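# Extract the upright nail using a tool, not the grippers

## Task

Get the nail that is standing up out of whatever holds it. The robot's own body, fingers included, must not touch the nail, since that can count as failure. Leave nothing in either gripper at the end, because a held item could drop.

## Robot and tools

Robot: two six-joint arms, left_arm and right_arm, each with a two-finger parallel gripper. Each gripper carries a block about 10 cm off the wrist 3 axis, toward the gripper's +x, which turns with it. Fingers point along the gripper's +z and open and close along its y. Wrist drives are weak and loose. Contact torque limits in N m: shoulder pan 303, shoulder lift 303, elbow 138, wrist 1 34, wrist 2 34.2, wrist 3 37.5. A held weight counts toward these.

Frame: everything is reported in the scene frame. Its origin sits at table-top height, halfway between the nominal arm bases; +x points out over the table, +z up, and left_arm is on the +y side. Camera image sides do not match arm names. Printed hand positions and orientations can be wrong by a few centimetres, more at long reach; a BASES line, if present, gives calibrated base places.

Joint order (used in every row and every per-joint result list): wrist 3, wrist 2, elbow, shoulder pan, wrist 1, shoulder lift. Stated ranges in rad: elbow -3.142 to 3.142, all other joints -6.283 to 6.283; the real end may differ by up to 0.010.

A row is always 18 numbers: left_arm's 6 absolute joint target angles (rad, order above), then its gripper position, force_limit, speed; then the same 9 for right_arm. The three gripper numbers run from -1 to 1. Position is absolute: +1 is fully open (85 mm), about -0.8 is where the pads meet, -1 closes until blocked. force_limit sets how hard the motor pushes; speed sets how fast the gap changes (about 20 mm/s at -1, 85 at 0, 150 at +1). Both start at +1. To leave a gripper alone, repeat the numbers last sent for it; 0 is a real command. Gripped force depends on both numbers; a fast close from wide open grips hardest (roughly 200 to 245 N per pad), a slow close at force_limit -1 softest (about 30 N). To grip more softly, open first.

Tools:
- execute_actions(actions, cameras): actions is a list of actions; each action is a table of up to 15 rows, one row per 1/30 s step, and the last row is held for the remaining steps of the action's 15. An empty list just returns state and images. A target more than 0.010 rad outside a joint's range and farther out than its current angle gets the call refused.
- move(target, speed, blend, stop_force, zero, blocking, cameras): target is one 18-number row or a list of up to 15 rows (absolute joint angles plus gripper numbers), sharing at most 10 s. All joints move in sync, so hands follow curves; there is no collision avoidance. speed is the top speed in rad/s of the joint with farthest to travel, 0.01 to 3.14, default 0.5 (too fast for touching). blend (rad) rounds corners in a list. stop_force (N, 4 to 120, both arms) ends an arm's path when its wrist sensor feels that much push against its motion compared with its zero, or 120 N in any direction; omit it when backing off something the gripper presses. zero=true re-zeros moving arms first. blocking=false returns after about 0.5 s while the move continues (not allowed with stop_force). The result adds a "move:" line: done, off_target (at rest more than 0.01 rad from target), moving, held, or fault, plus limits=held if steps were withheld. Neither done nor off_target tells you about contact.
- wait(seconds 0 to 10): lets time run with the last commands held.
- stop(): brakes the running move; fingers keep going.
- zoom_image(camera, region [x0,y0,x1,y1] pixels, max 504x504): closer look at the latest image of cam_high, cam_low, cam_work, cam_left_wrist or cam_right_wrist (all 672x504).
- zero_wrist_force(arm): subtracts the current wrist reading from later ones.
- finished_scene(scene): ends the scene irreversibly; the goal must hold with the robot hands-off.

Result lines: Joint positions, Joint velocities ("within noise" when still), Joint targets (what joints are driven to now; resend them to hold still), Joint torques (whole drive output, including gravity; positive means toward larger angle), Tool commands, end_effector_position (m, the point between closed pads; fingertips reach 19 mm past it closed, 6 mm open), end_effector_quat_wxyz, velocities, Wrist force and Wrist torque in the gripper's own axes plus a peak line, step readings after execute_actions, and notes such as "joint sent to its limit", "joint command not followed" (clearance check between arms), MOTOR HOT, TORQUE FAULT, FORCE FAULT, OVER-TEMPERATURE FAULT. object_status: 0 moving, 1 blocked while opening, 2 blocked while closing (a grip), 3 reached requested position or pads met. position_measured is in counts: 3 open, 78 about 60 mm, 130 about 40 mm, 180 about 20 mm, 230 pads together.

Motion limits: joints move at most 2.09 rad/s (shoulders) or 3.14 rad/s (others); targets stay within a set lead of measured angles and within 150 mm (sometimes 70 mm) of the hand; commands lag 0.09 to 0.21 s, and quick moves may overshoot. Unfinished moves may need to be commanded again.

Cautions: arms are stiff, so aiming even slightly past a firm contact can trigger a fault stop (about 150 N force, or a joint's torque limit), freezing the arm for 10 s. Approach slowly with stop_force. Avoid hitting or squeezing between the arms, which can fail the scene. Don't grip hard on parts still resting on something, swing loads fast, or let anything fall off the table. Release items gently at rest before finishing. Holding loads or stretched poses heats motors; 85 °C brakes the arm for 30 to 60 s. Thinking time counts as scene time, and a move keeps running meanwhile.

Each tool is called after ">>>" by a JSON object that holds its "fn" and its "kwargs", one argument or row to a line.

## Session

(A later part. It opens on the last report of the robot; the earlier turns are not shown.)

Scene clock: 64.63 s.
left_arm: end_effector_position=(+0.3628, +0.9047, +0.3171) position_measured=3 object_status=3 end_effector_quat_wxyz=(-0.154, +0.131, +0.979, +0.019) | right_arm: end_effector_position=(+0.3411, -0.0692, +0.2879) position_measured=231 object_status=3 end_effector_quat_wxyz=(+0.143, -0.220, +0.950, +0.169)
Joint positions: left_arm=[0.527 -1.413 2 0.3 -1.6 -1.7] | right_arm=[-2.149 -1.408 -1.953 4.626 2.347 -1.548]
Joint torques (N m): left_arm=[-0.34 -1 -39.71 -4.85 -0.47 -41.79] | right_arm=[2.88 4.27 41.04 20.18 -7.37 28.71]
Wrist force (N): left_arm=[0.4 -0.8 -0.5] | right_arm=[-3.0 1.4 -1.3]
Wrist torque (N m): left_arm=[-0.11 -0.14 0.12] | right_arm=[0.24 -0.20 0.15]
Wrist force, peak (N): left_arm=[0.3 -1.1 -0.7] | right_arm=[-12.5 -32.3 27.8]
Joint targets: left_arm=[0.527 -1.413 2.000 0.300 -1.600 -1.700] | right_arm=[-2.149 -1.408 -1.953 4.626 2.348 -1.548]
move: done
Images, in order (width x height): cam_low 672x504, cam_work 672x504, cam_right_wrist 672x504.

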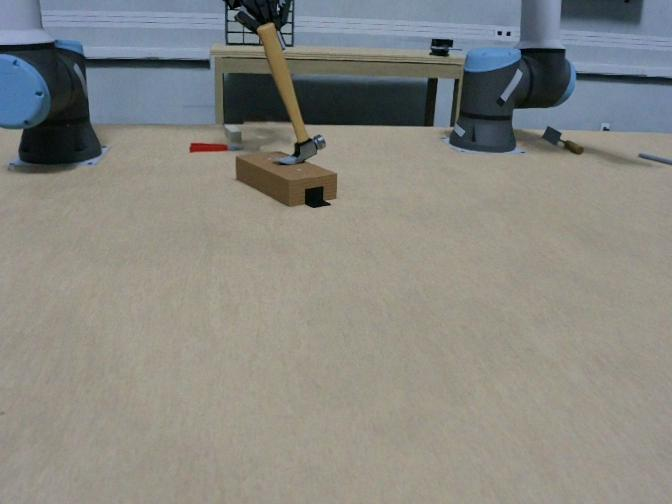

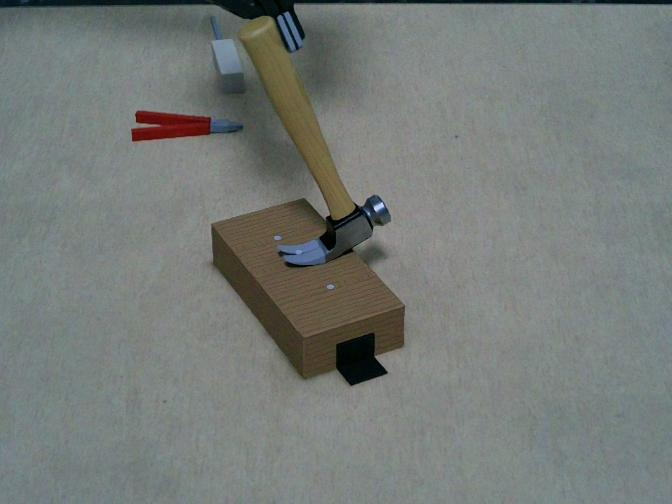

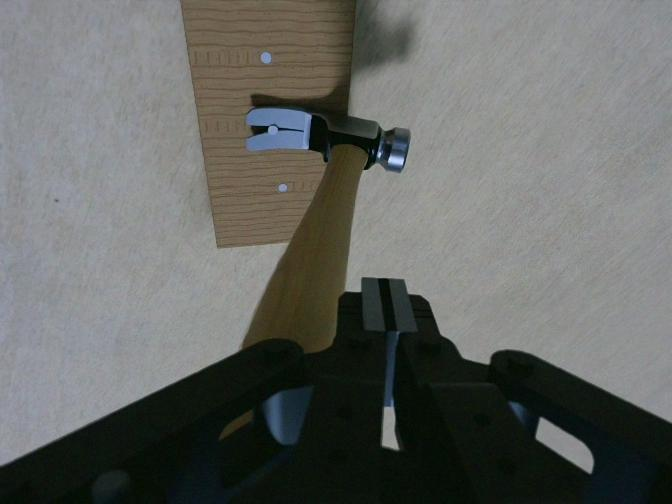

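>>> {"fn": "move", "kwargs": {
  "target": [
    [0.527,-1.413,2.0,0.3,-1.6,-1.7,1,1,1,-2.1311,-1.4001,-1.9385,4.6454,2.3457,-1.5629,-0.98,1,-1],
    [0.527,-1.413,2.0,0.3,-1.6,-1.7,1,1,1,-2.1028,-1.3879,-1.9050,4.6757,2.2206,-1.4764,-0.98,1,-1]
  ],
  "speed": [0.03,0.08],
  "cameras": ["cam_right_wrist","cam_low","cam_work","cam_high"]
}}

>>> {"fn": "zoom_image", "kwargs": {
  "camera": "cam_work",
  "region": [180, 0, 480, 310]
}}

>>> {"fn": "zoom_image", "kwargs": {
  "camera": "cam_low",
  "region": [220, 0, 380, 220]
}}

Scene clock: 69.60 s.
left_arm: end_effector_position=(+0.3628, +0.9047, +0.3171) position_measured=3 object_status=3 end_effector_quat_wxyz=(-0.154, +0.131, +0.979, +0.019) | right_arm: end_effector_position=(+0.3202, -0.0830, +0.3510) position_measured=231 object_status=3 end_effector_quat_wxyz=(+0.143, -0.220, +0.950, +0.169)
Joint positions: left_arm=[0.527 -1.413 2 0.3 -1.6 -1.7] | right_arm=[-2.103 -1.388 -1.905 4.676 2.221 -1.476]
Joint torques (N m): left_arm=[-0.1 -1.04 -41.14 -3.64 -0.47 -39.62] | right_arm=[3.14 4.56 44.26 21.45 -7.78 51.62]
Wrist force (N): left_arm=[0.4 -0.7 -0.7] | right_arm=[-2.4 1.1 -0.6]
Wrist torque (N m): left_arm=[-0.10 -0.15 0.12] | right_arm=[0.19 -0.26 0.15]
Wrist force, peak (N): left_arm=[0.2 -1.0 -0.8] | right_arm=[-3.5 1.6 -1.3]
Joint targets: left_arm=[0.527 -1.413 2.000 0.300 -1.600 -1.700] | right_arm=[-2.103 -1.388 -1.905 4.676 2.221 -1.476]
move: done
Images, in order (width x height): cam_high 672x504, cam_low 672x504, cam_work 672x504, cam_right_wrist 672x504.

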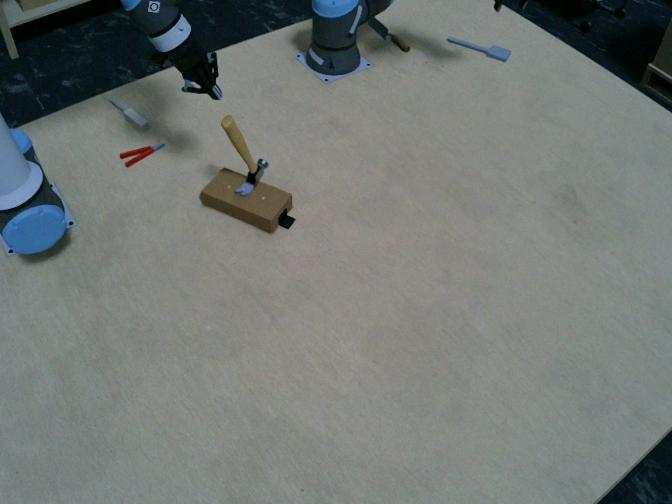

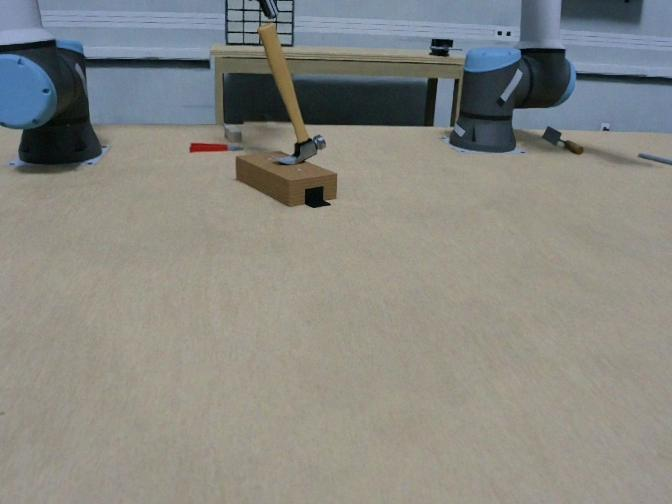

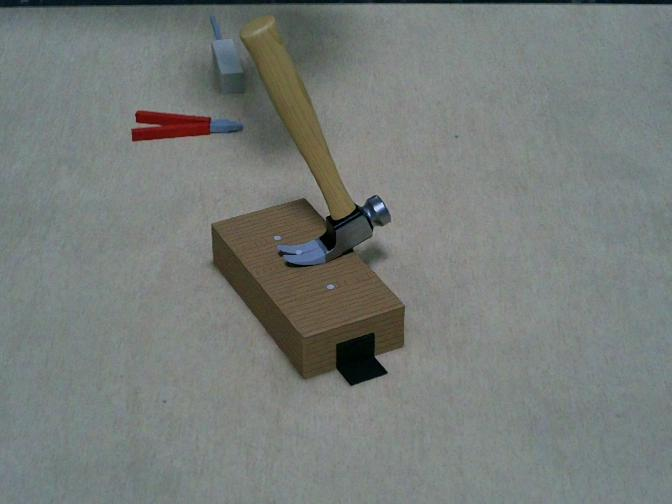

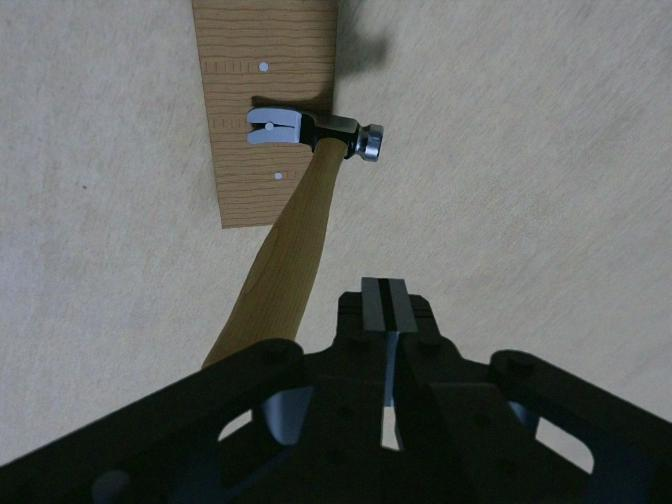

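Scaled by 1.626 from the camera's image (finer frame: 960x720).

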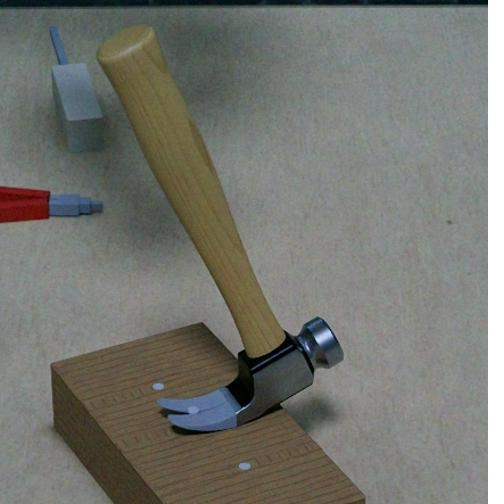

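Scaled by 2.291 from the camera's image (finer frame: 960x720).

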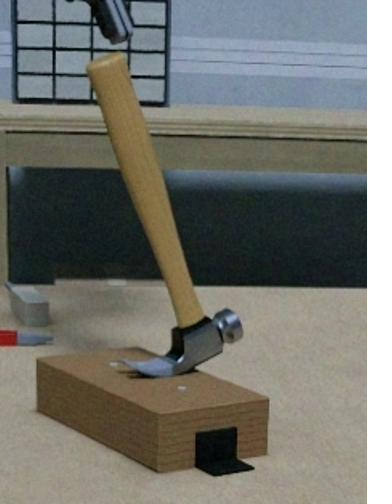

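>>> {"fn": "move", "kwargs": {
  "target": [
    [0.527,-1.413,2.0,0.3,-1.6,-1.7,1,1,1,-2.0647,-1.3716,-1.8507,4.7171,2.0742,-1.3916,-0.98,1,-1],
    [0.527,-1.413,2.0,0.3,-1.6,-1.7,1,1,1,-1.4724,-0.5936,-2.3105,5.2768,2.2407,-1.2505,0.4,1,0]
  ],
  "speed": [0.15,0.25]
}}

Scene clock: 77.20 s.
left_arm: end_effector_position=(+0.3628, +0.9047, +0.3171) position_measured=3 object_status=3 end_effector_quat_wxyz=(-0.154, +0.131, +0.979, +0.019) | right_arm: end_effector_position=(+0.2872, -0.1409, +0.3459) position_measured=78 object_status=0 end_effector_quat_wxyz=(+0.405, -0.144, +0.866, +0.255)
Joint positions: left_arm=[0.527 -1.413 2 0.3 -1.6 -1.7] | right_arm=[-1.472 -0.594 -2.311 5.277 2.241 -1.25]
Joint torques (N m): left_arm=[-0.23 -1.56 -40.85 -6.6 -0.58 -38.55] | right_arm=[3.12 6.59 29.91 18.37 0.05 25.47]
Wrist force (N): left_arm=[0.4 -0.6 -0.3] | right_arm=[-4.4 1.6 -1.1]
Wrist torque (N m): left_arm=[-0.09 -0.15 0.12] | right_arm=[0.15 -0.31 0.16]
Wrist force, peak (N): left_arm=[0.1 -1.0 -1.0] | right_arm=[-4.9 1.8 -1.1]
Joint targets: left_arm=[0.527 -1.413 2.000 0.300 -1.600 -1.700] | right_arm=[-1.472 -0.594 -2.311 5.277 2.241 -1.250]
move: done

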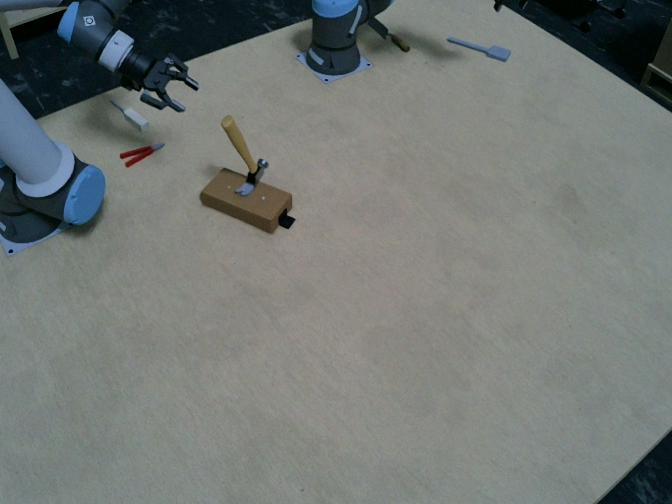

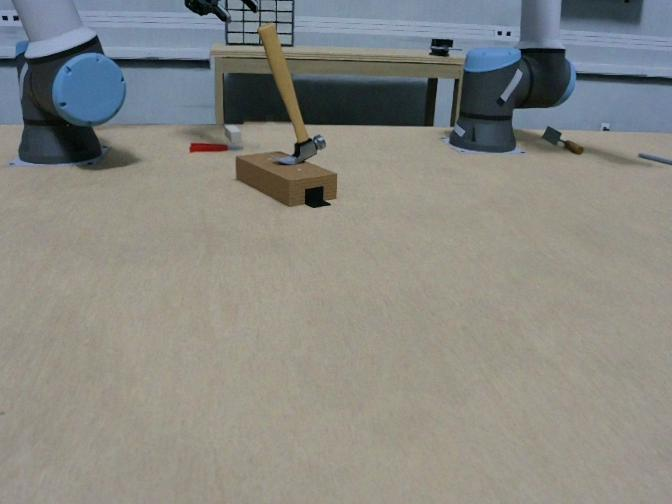

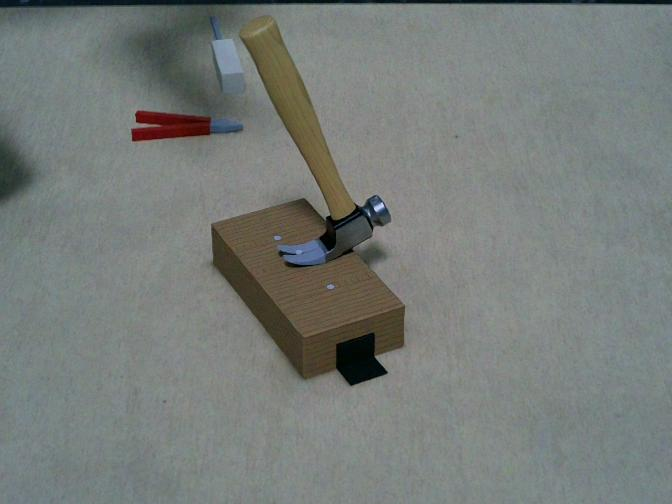

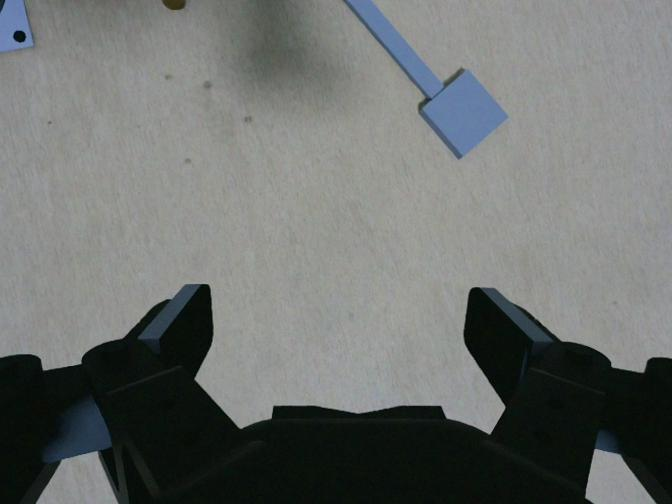

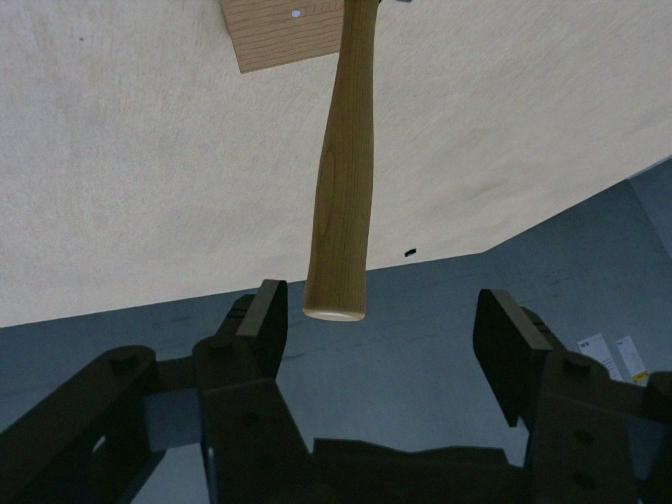

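>>> {"fn": "move", "kwargs": {
  "target": [0.527,-1.413,2.0,0.3,-1.6,-1.7,1,1,1,-1.7847,-0.6791,-2.3047,5.0730,2.5737,-1.2668,0.4,1,0],
  "speed": 0.1,
  "stop_force": 8,
  "cameras": ["cam_right_wrist","cam_work","cam_low","cam_high"]
}}

>>> {"fn": "zoom_image", "kwargs": {
  "camera": "cam_work",
  "region": [150, 0, 450, 300]
}}

>>> {"fn": "zoom_image", "kwargs": {
  "camera": "cam_high",
  "region": [150, 50, 330, 230]
}}

Scene clock: 82.57 s.
left_arm: end_effector_position=(+0.3628, +0.9047, +0.3171) position_measured=3 object_status=3 end_effector_quat_wxyz=(-0.154, +0.131, +0.979, +0.019) | right_arm: end_effector_position=(+0.3287, -0.1231, +0.3123) position_measured=78 object_status=3 end_effector_quat_wxyz=(+0.394, -0.128, +0.865, +0.284)
Joint positions: left_arm=[0.527 -1.413 2 0.3 -1.6 -1.7] | right_arm=[-1.785 -0.679 -2.305 5.073 2.574 -1.267]
Joint torques (N m): left_arm=[0.33 -0.96 -40.46 -4.68 -0.86 -38.65] | right_arm=[-2.94 -1.07 40.01 -15.97 1.42 2.13]
Wrist force (N): left_arm=[0.2 -0.7 -0.6] | right_arm=[-4.1 2.3 -0.4]
Wrist torque (N m): left_arm=[-0.10 -0.12 0.11] | right_arm=[0.25 -0.36 0.16]
Wrist force, peak (N): left_arm=[0.3 -0.9 -0.9] | right_arm=[-5.4 2.0 -0.6]
Joint targets: left_arm=[0.527 -1.413 2.000 0.300 -1.600 -1.700] | right_arm=[-1.785 -0.679 -2.305 5.073 2.574 -1.267]
move: done
Images, in order (width x height): cam_high 672x504, cam_low 672x504, cam_work 672x504, cam_right_wrist 672x504.

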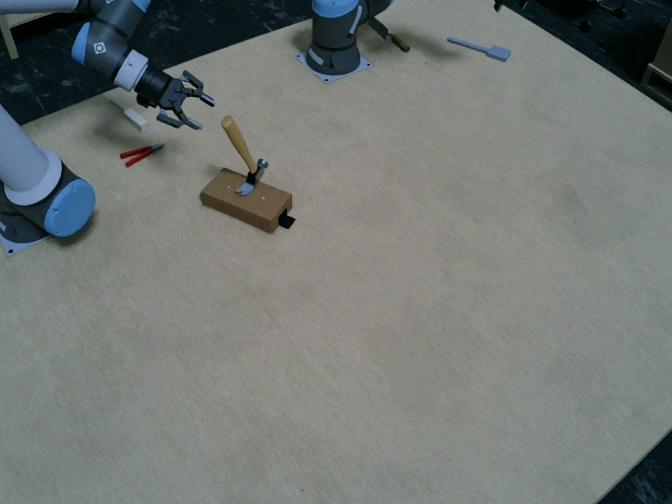

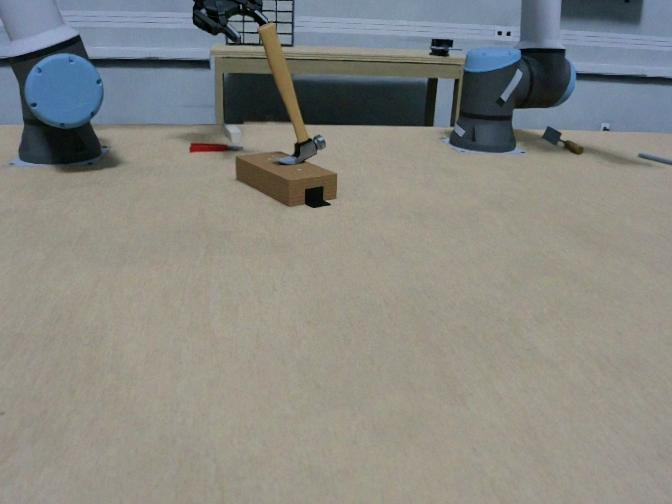

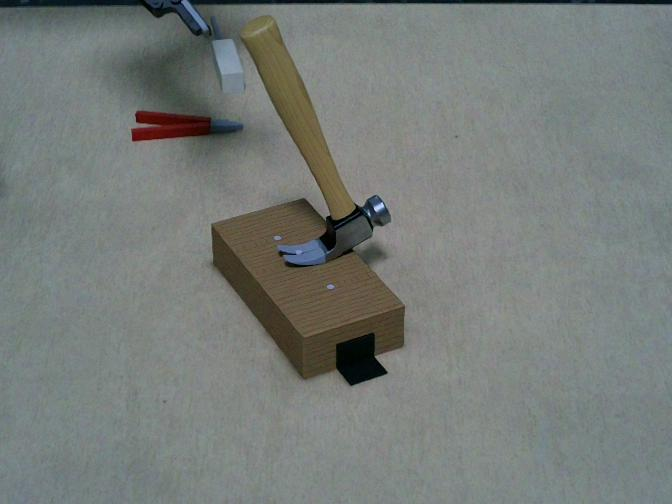

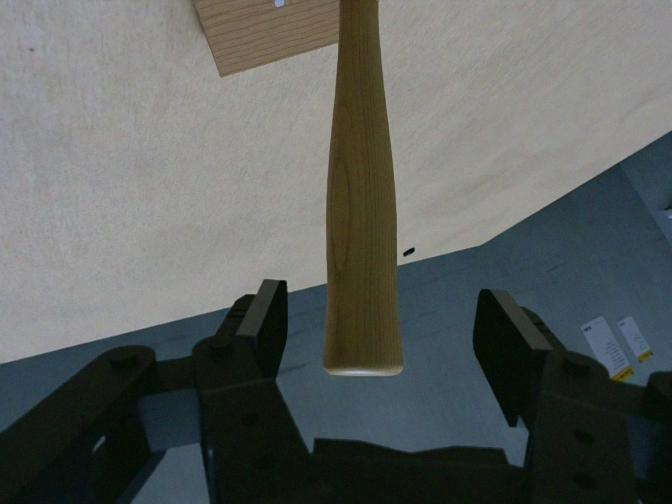

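Scaled by 1.680 from the camera's image (finer frame: 960x720).

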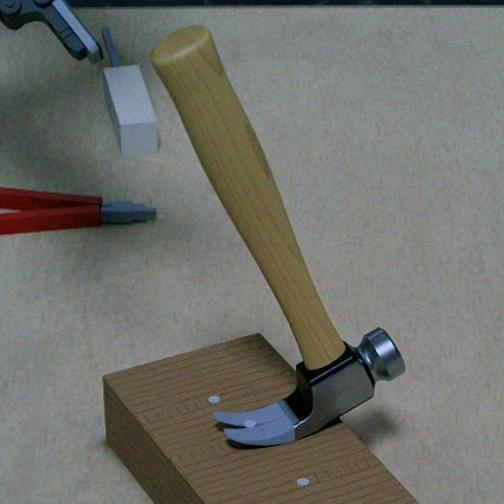

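Scaled by 2.800 from the camera's image (finer frame: 960x720).

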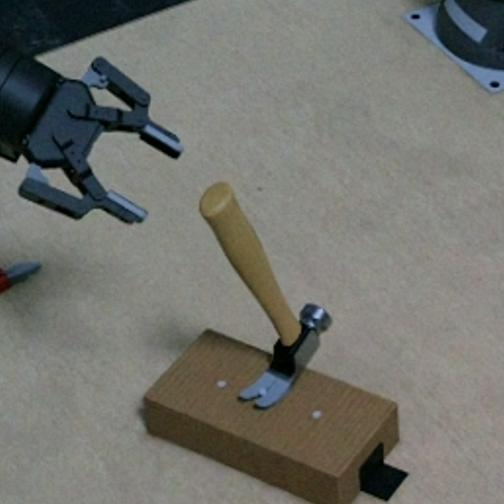

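>>> {"fn": "move", "kwargs": {
  "target": [0.527,-1.413,2.0,0.3,-1.6,-1.7,1,1,1,-1.9468,-0.7577,-2.2913,4.9407,2.7707,-1.3553,0.4,1,0],
  "speed": 0.06,
  "stop_force": 8,
  "cameras": ["cam_right_wrist","cam_work","cam_low","cam_high"]
}}

>>> {"fn": "zoom_image", "kwargs": {
  "camera": "cam_high",
  "region": [150, 50, 330, 230]
}}

>>> {"fn": "zoom_image", "kwargs": {
  "camera": "cam_low",
  "region": [200, 0, 380, 200]
}}

Scene clock: 87.57 s.
left_arm: end_effector_position=(+0.3628, +0.9047, +0.3171) position_measured=3 object_status=3 end_effector_quat_wxyz=(-0.154, +0.131, +0.979, +0.019) | right_arm: end_effector_position=(+0.3558, -0.0956, +0.2761) position_measured=78 object_status=3 end_effector_quat_wxyz=(+0.394, -0.128, +0.865, +0.284)
Joint positions: left_arm=[0.527 -1.413 2 0.3 -1.6 -1.7] | right_arm=[-1.947 -0.758 -2.291 4.941 2.771 -1.355]
Joint torques (N m): left_arm=[0.38 -0.98 -41.61 -4.73 -0.67 -38.52] | right_arm=[-3.07 -1.32 39.46 -16.54 1.75 10.24]
Wrist force (N): left_arm=[0.2 -0.6 -0.5] | right_arm=[-4.4 1.8 -0.7]
Wrist torque (N m): left_arm=[-0.07 -0.13 0.11] | right_arm=[0.18 -0.25 0.16]
Wrist force, peak (N): left_arm=[0.3 -1.1 -0.7] | right_arm=[-4.7 2.3 -0.3]
Joint targets: left_arm=[0.527 -1.413 2.000 0.300 -1.600 -1.700] | right_arm=[-1.947 -0.758 -2.291 4.941 2.771 -1.355]
move: done
Images, in order (width x height): cam_high 672x504, cam_low 672x504, cam_work 672x504, cam_right_wrist 672x504.

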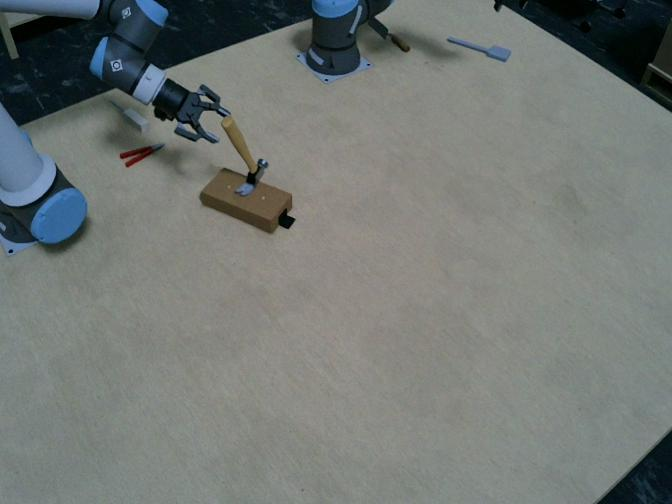

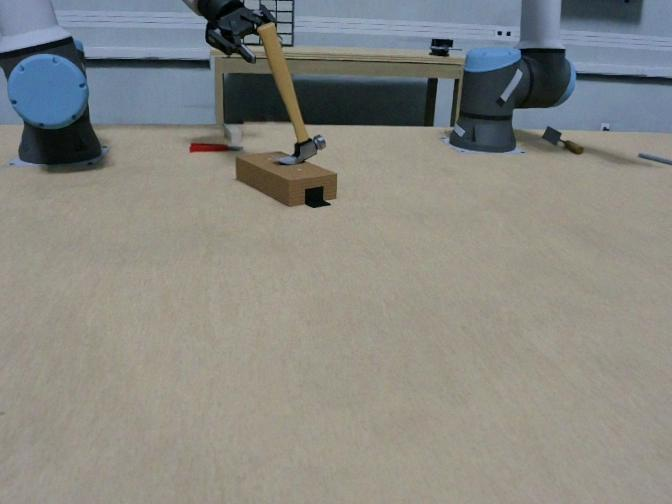

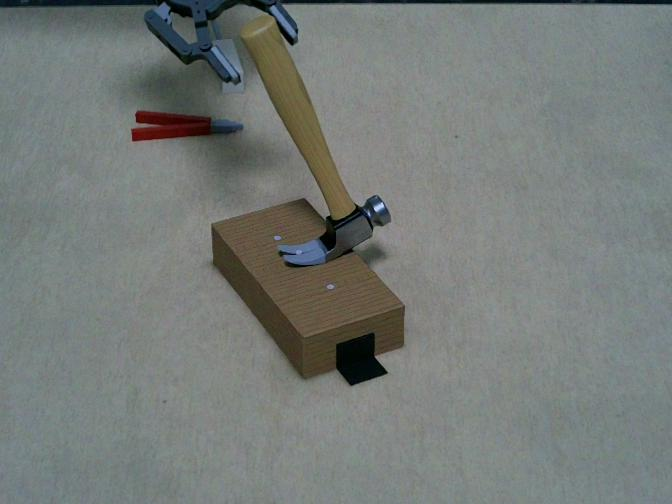

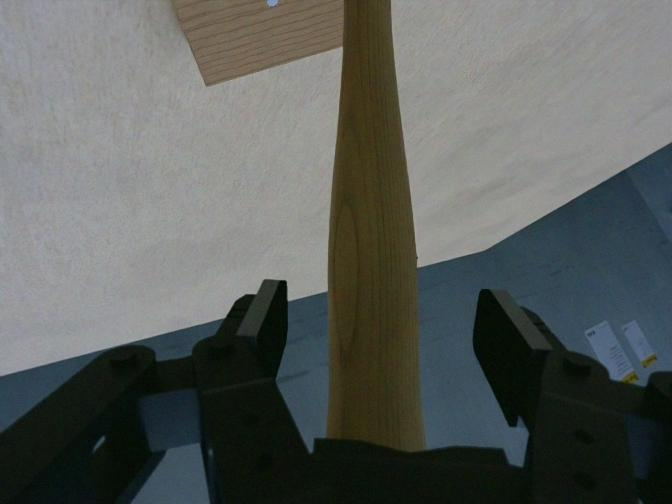

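Scaled by 2.800 from the camera's image (finer frame: 960x720).

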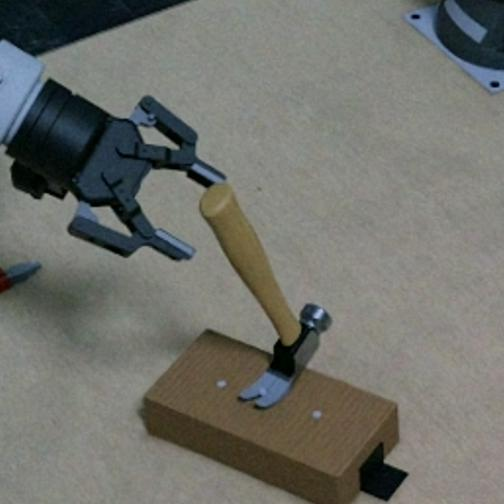

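Scaled by 2.520 from the camera's image (finer frame: 960x720).

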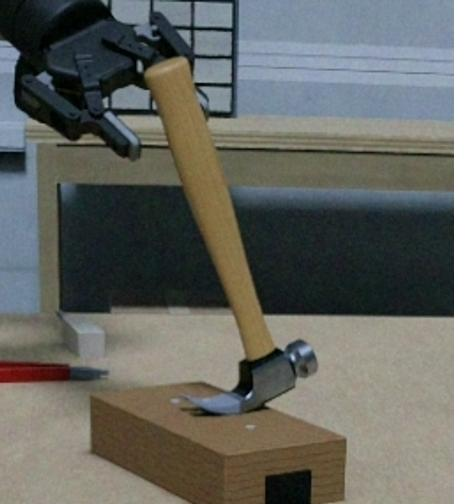

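>>> {"fn": "move", "kwargs": {
  "target": [0.527,-1.413,2.0,0.3,-1.6,-1.7,1,1,1,-2.0520,-0.8252,-2.2534,4.8402,2.8435,-1.3921,0.4,1,0],
  "speed": 0.06,
  "stop_force": 8,
  "cameras": ["cam_right_wrist","cam_work","cam_low","cam_high"]
}}

>>> {"fn": "zoom_image", "kwargs": {
  "camera": "cam_high",
  "region": [150, 50, 330, 230]
}}

>>> {"fn": "zoom_image", "kwargs": {
  "camera": "cam_low",
  "region": [200, 0, 380, 200]
}}

Scene clock: 91.10 s.
left_arm: end_effector_position=(+0.3628, +0.9047, +0.3171) position_measured=3 object_status=3 end_effector_quat_wxyz=(-0.154, +0.131, +0.979, +0.019) | right_arm: end_effector_position=(+0.3826, -0.0798, +0.2744) position_measured=78 object_status=3 end_effector_quat_wxyz=(+0.394, -0.128, +0.865, +0.284)
Joint positions: left_arm=[0.527 -1.413 2 0.3 -1.6 -1.7] | right_arm=[-2.052 -0.825 -2.253 4.84 2.844 -1.392]
Joint torques (N m): left_arm=[0.49 -1.54 -42.58 -5.42 -0.2 -36.72] | right_arm=[-3 -1.37 40.82 -17.53 2.11 13.92]
Wrist force (N): left_arm=[0.2 -0.7 -0.2] | right_arm=[-4.2 1.0 0.1]
Wrist torque (N m): left_arm=[-0.10 -0.11 0.11] | right_arm=[0.02 -0.27 0.12]
Wrist force, peak (N): left_arm=[0.1 -1.1 -0.6] | right_arm=[-4.9 1.9 -0.4]
Joint targets: left_arm=[0.527 -1.413 2.000 0.300 -1.600 -1.700] | right_arm=[-2.052 -0.825 -2.253 4.840 2.844 -1.392]
move: done
Images, in order (width x height): cam_high 672x504, cam_low 672x504, cam_work 672x504, cam_right_wrist 672x504.

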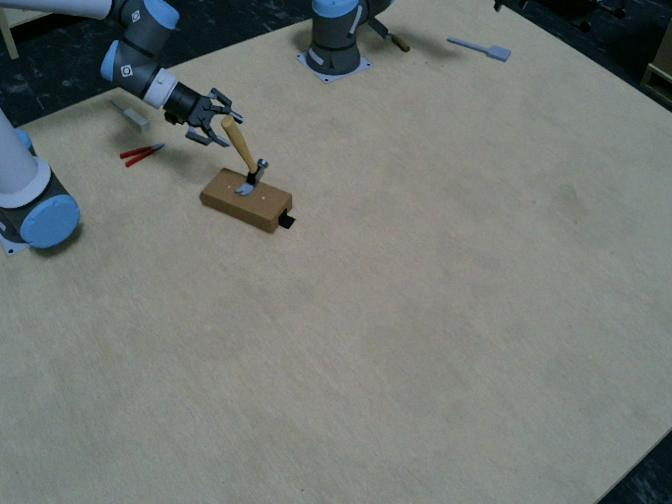

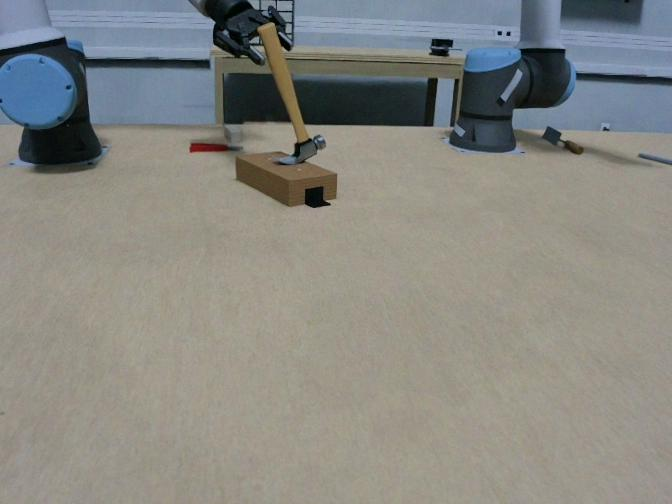

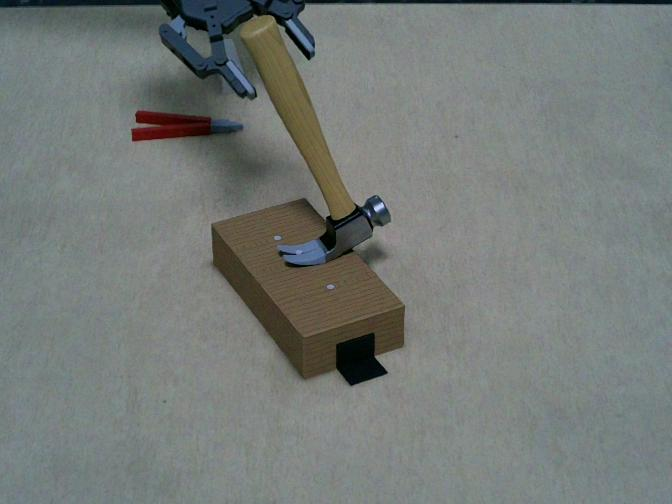

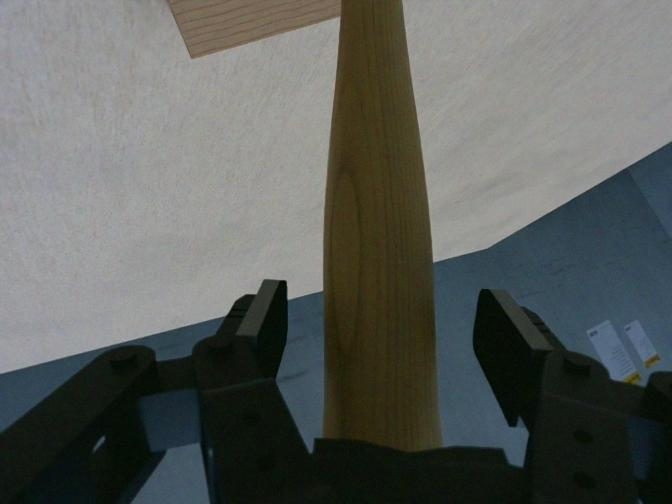

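Scaled by 2.800 from the camera's image (finer frame: 960x720).

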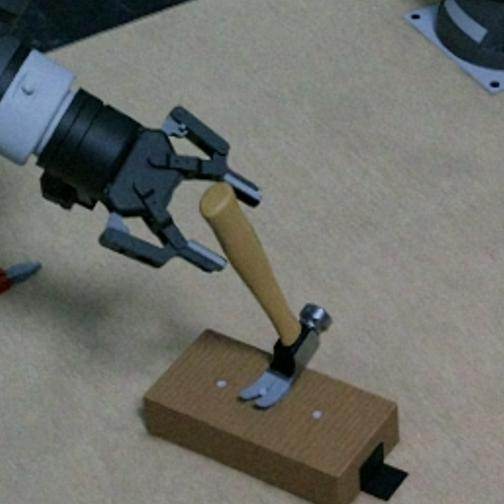

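Scaled by 2.520 from the camera's image (finer frame: 960x720).

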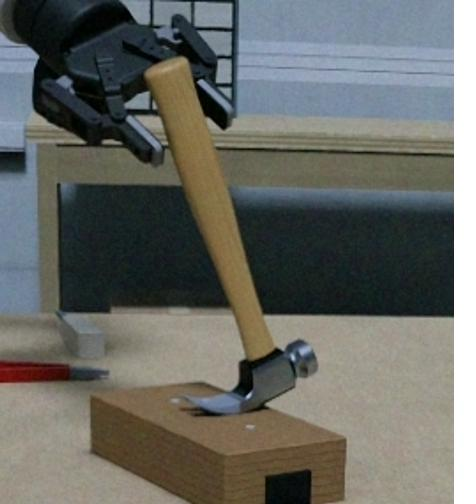

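>>> {"fn": "move", "kwargs": {
  "target": [0.527,-1.413,2.0,0.3,-1.6,-1.7,1,1,1,-2.0520,-0.8252,-2.2534,4.8402,2.8435,-1.3921,-1,1,-0.8],
  "speed": 0.06,
  "cameras": []
}}

>>> {"fn": "wait", "kwargs": {
  "seconds": 0.7,
  "cameras": ["cam_right_wrist","cam_work","cam_low","cam_high"]
}}

>>> {"fn": "zoom_image", "kwargs": {
  "camera": "cam_low",
  "region": [200, 0, 380, 200]
}}

>>> {"fn": "zoom_image", "kwargs": {
  "camera": "cam_high",
  "region": [150, 50, 330, 230]
}}

Scene clock: 92.77 s.
left_arm: end_effector_position=(+0.3628, +0.9047, +0.3171) position_measured=3 object_status=3 end_effector_quat_wxyz=(-0.154, +0.131, +0.979, +0.019) | right_arm: end_effector_position=(+0.3826, -0.0798, +0.2744) position_measured=150 object_status=0 end_effector_quat_wxyz=(+0.394, -0.128, +0.865, +0.284)
Joint positions: left_arm=[0.527 -1.413 2 0.3 -1.6 -1.7] | right_arm=[-2.052 -0.825 -2.253 4.84 2.844 -1.392]
Joint torques (N m): left_arm=[0.16 -1.33 -42.12 -3.84 -0.29 -35.55] | right_arm=[-1.61 -1.18 36.25 -12.1 1.51 13.3]
Wrist force (N): left_arm=[0.4 -0.8 -0.4] | right_arm=[-8.2 -3.1 -5.2]
Wrist torque (N m): left_arm=[-0.12 -0.16 0.11] | right_arm=[0.69 -0.15 -0.47]
Wrist force, peak (N): left_arm=[0.3 -1.1 -0.5] | right_arm=[-8.9 -2.7 -5.2]
Joint targets: left_arm=[0.527 -1.413 2.000 0.300 -1.600 -1.700] | right_arm=[-2.052 -0.825 -2.253 4.840 2.844 -1.392]
move: done

Scene clock: 93.47 s.
left_arm: end_effector_position=(+0.3628, +0.9047, +0.3171) position_measured=3 object_status=3 end_effector_quat_wxyz=(-0.154, +0.131, +0.979, +0.019) | right_arm: end_effector_position=(+0.3826, -0.0798, +0.2744) position_measured=150 object_status=2 end_effector_quat_wxyz=(+0.394, -0.128, +0.865, +0.284)
Joint positions: left_arm=[0.527 -1.413 2 0.3 -1.6 -1.7] | right_arm=[-2.052 -0.825 -2.253 4.84 2.844 -1.392]
Joint torques (N m): left_arm=[0.6 -0.81 -41.88 -5.53 -1.28 -36.05] | right_arm=[0.25 -1.19 34.32 -10.16 1.11 14.55]
Wrist force (N): left_arm=[0.3 -0.9 -0.9] | right_arm=[-8.6 -2.6 -5.3]
Wrist torque (N m): left_arm=[-0.12 -0.14 0.11] | right_arm=[0.72 -0.09 -0.47]
Wrist force, peak (N): left_arm=[0.3 -0.9 -0.9] | right_arm=[-8.6 -2.6 -5.3]
Joint targets: left_arm=[0.527 -1.413 2.000 0.300 -1.600 -1.700] | right_arm=[-2.052 -0.825 -2.253 4.840 2.844 -1.392]
Tool commands: left_gripper/position=+1.0 left_gripper/force_limit=+1.0 left_gripper/speed=+1.0 right_gripper/position=-1.0 right_gripper/force_limit=+1.0 right_gripper/speed=-0.8
wait: 0.70 s; at rest by 0.17 s
Images, in order (width x height): cam_high 672x504, cam_low 672x504, cam_work 672x504, cam_right_wrist 672x504.

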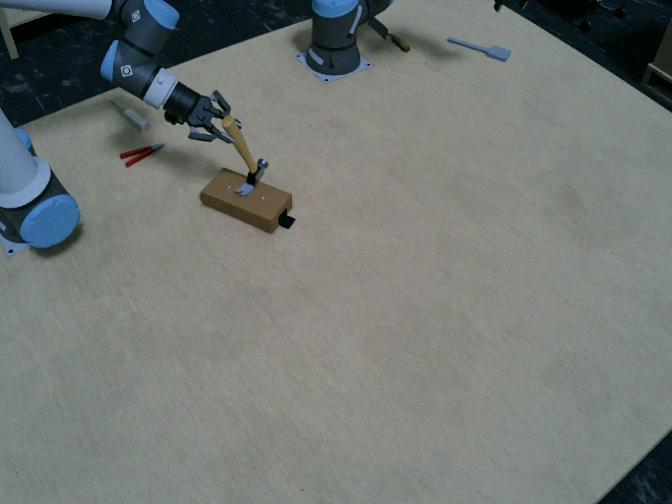

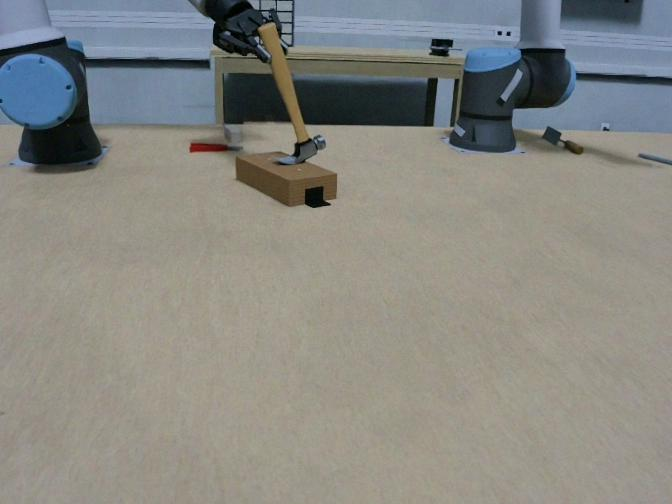

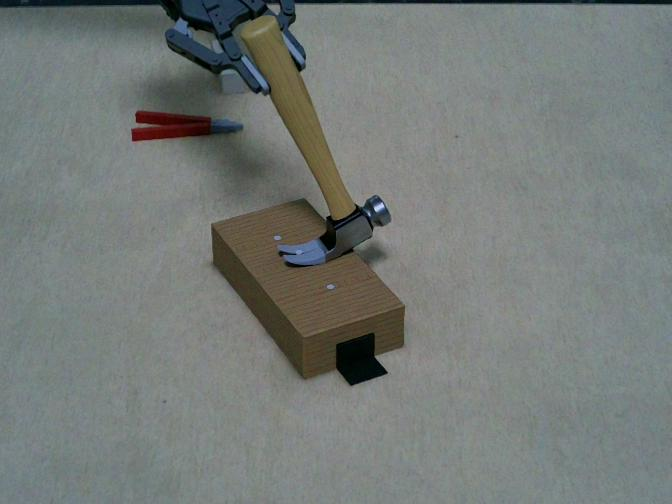

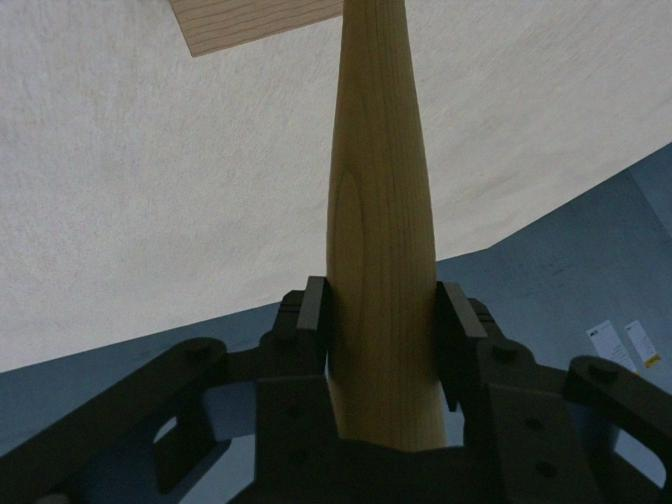

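Scaled by 2.520 from the camera's image (finer frame: 960x720).

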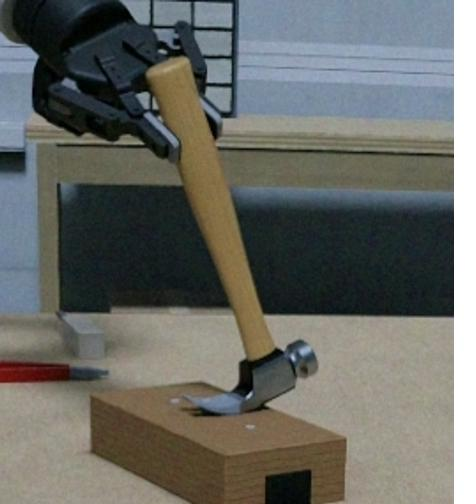

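Scaled by 2.800 from the camera's image (finer frame: 960x720).

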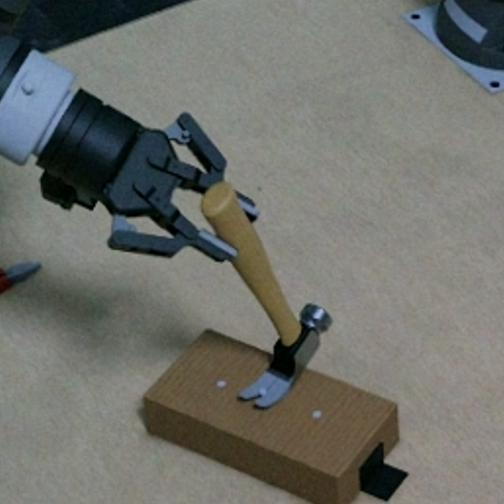

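>>> {"fn": "move", "kwargs": {
  "target": [0.527,-1.413,2.0,0.3,-1.6,-1.7,1,1,1,-2.0326,-0.7317,-2.1569,4.9091,2.6754,-1.5151,-1,1,-0.8],
  "speed": 0.05,
  "stop_force": 40,
  "cameras": ["cam_right_wrist","cam_low","cam_work"]
}}

>>> {"fn": "zoom_image", "kwargs": {
  "camera": "cam_work",
  "region": [180, 0, 480, 310]
}}

>>> {"fn": "zoom_image", "kwargs": {
  "camera": "cam_low",
  "region": [200, 0, 380, 200]
}}

Scene clock: 98.97 s.
left_arm: end_effector_position=(+0.3628, +0.9047, +0.3171) position_measured=3 object_status=3 end_effector_quat_wxyz=(-0.154, +0.131, +0.979, +0.019) | right_arm: end_effector_position=(+0.3641, -0.0456, +0.2789) position_measured=150 object_status=2 end_effector_quat_wxyz=(+0.422, -0.173, +0.866, +0.204)
Joint positions: left_arm=[0.527 -1.413 2 0.3 -1.6 -1.7] | right_arm=[-2.033 -0.732 -2.157 4.909 2.675 -1.515]
Joint torques (N m): left_arm=[0.38 -1.4 -42.43 -3.58 -0.81 -35.44] | right_arm=[2.09 3.7 62.19 39.6 -1.23 29.05]
Wrist force (N): left_arm=[0.4 -0.8 -0.5] | right_arm=[5.0 -34.0 10.2]
Wrist torque (N m): left_arm=[-0.11 -0.15 0.12] | right_arm=[0.03 -0.32 1.03]
Wrist force, peak (N): left_arm=[0.1 -1.1 -0.9] | right_arm=[5.0 -34.0 10.2]
Joint targets: left_arm=[0.527 -1.413 2.000 0.300 -1.600 -1.700] | right_arm=[-2.033 -0.732 -2.157 4.909 2.675 -1.515]
move: done
Images, in order (width x height): cam_low 672x504, cam_work 672x504, cam_right_wrist 672x504.

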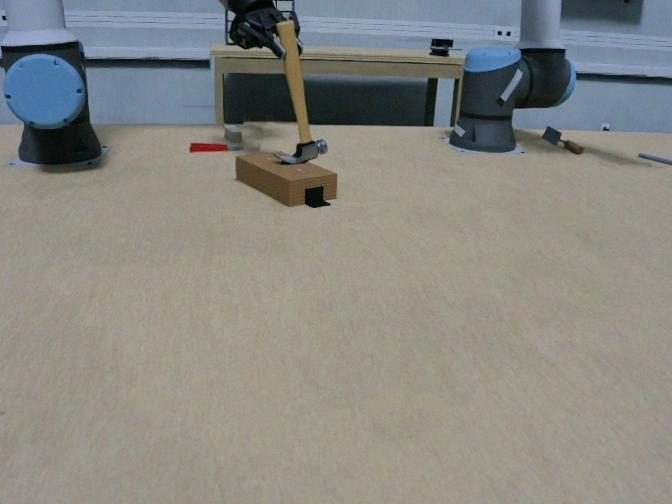

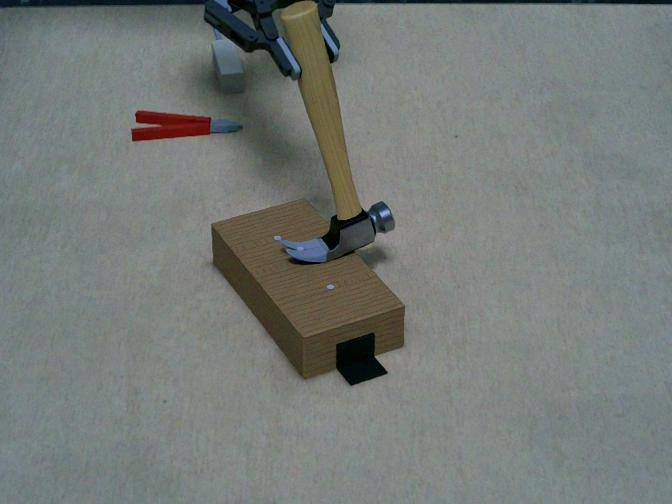

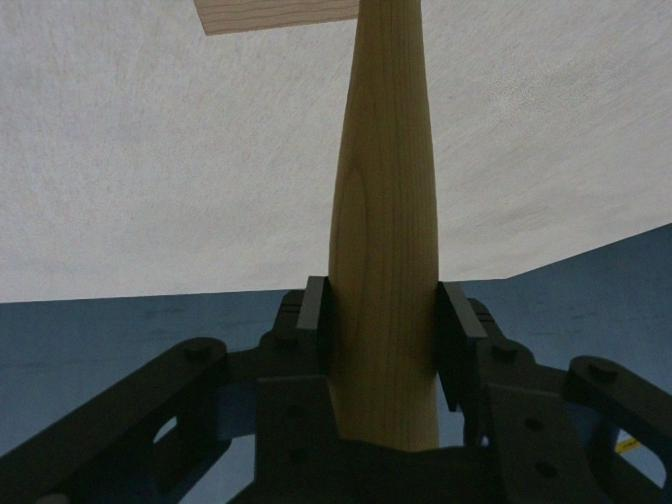

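Scaled by 1.626 from the camera's image (finer frame: 960x720).

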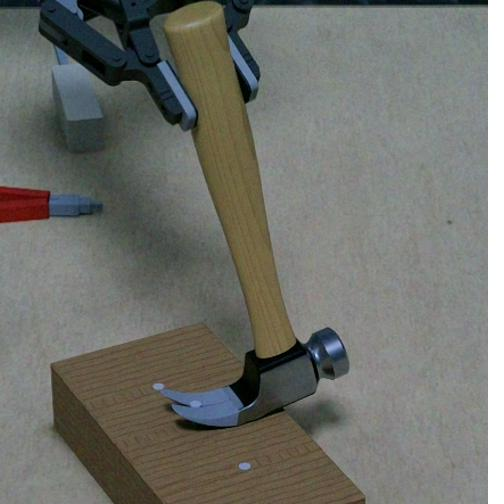

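Scaled by 2.520 from the camera's image (finer frame: 960x720).

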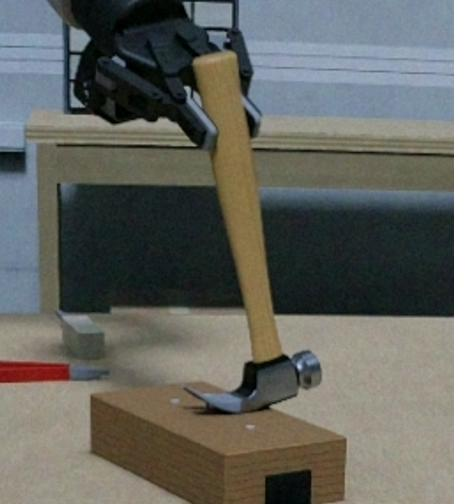

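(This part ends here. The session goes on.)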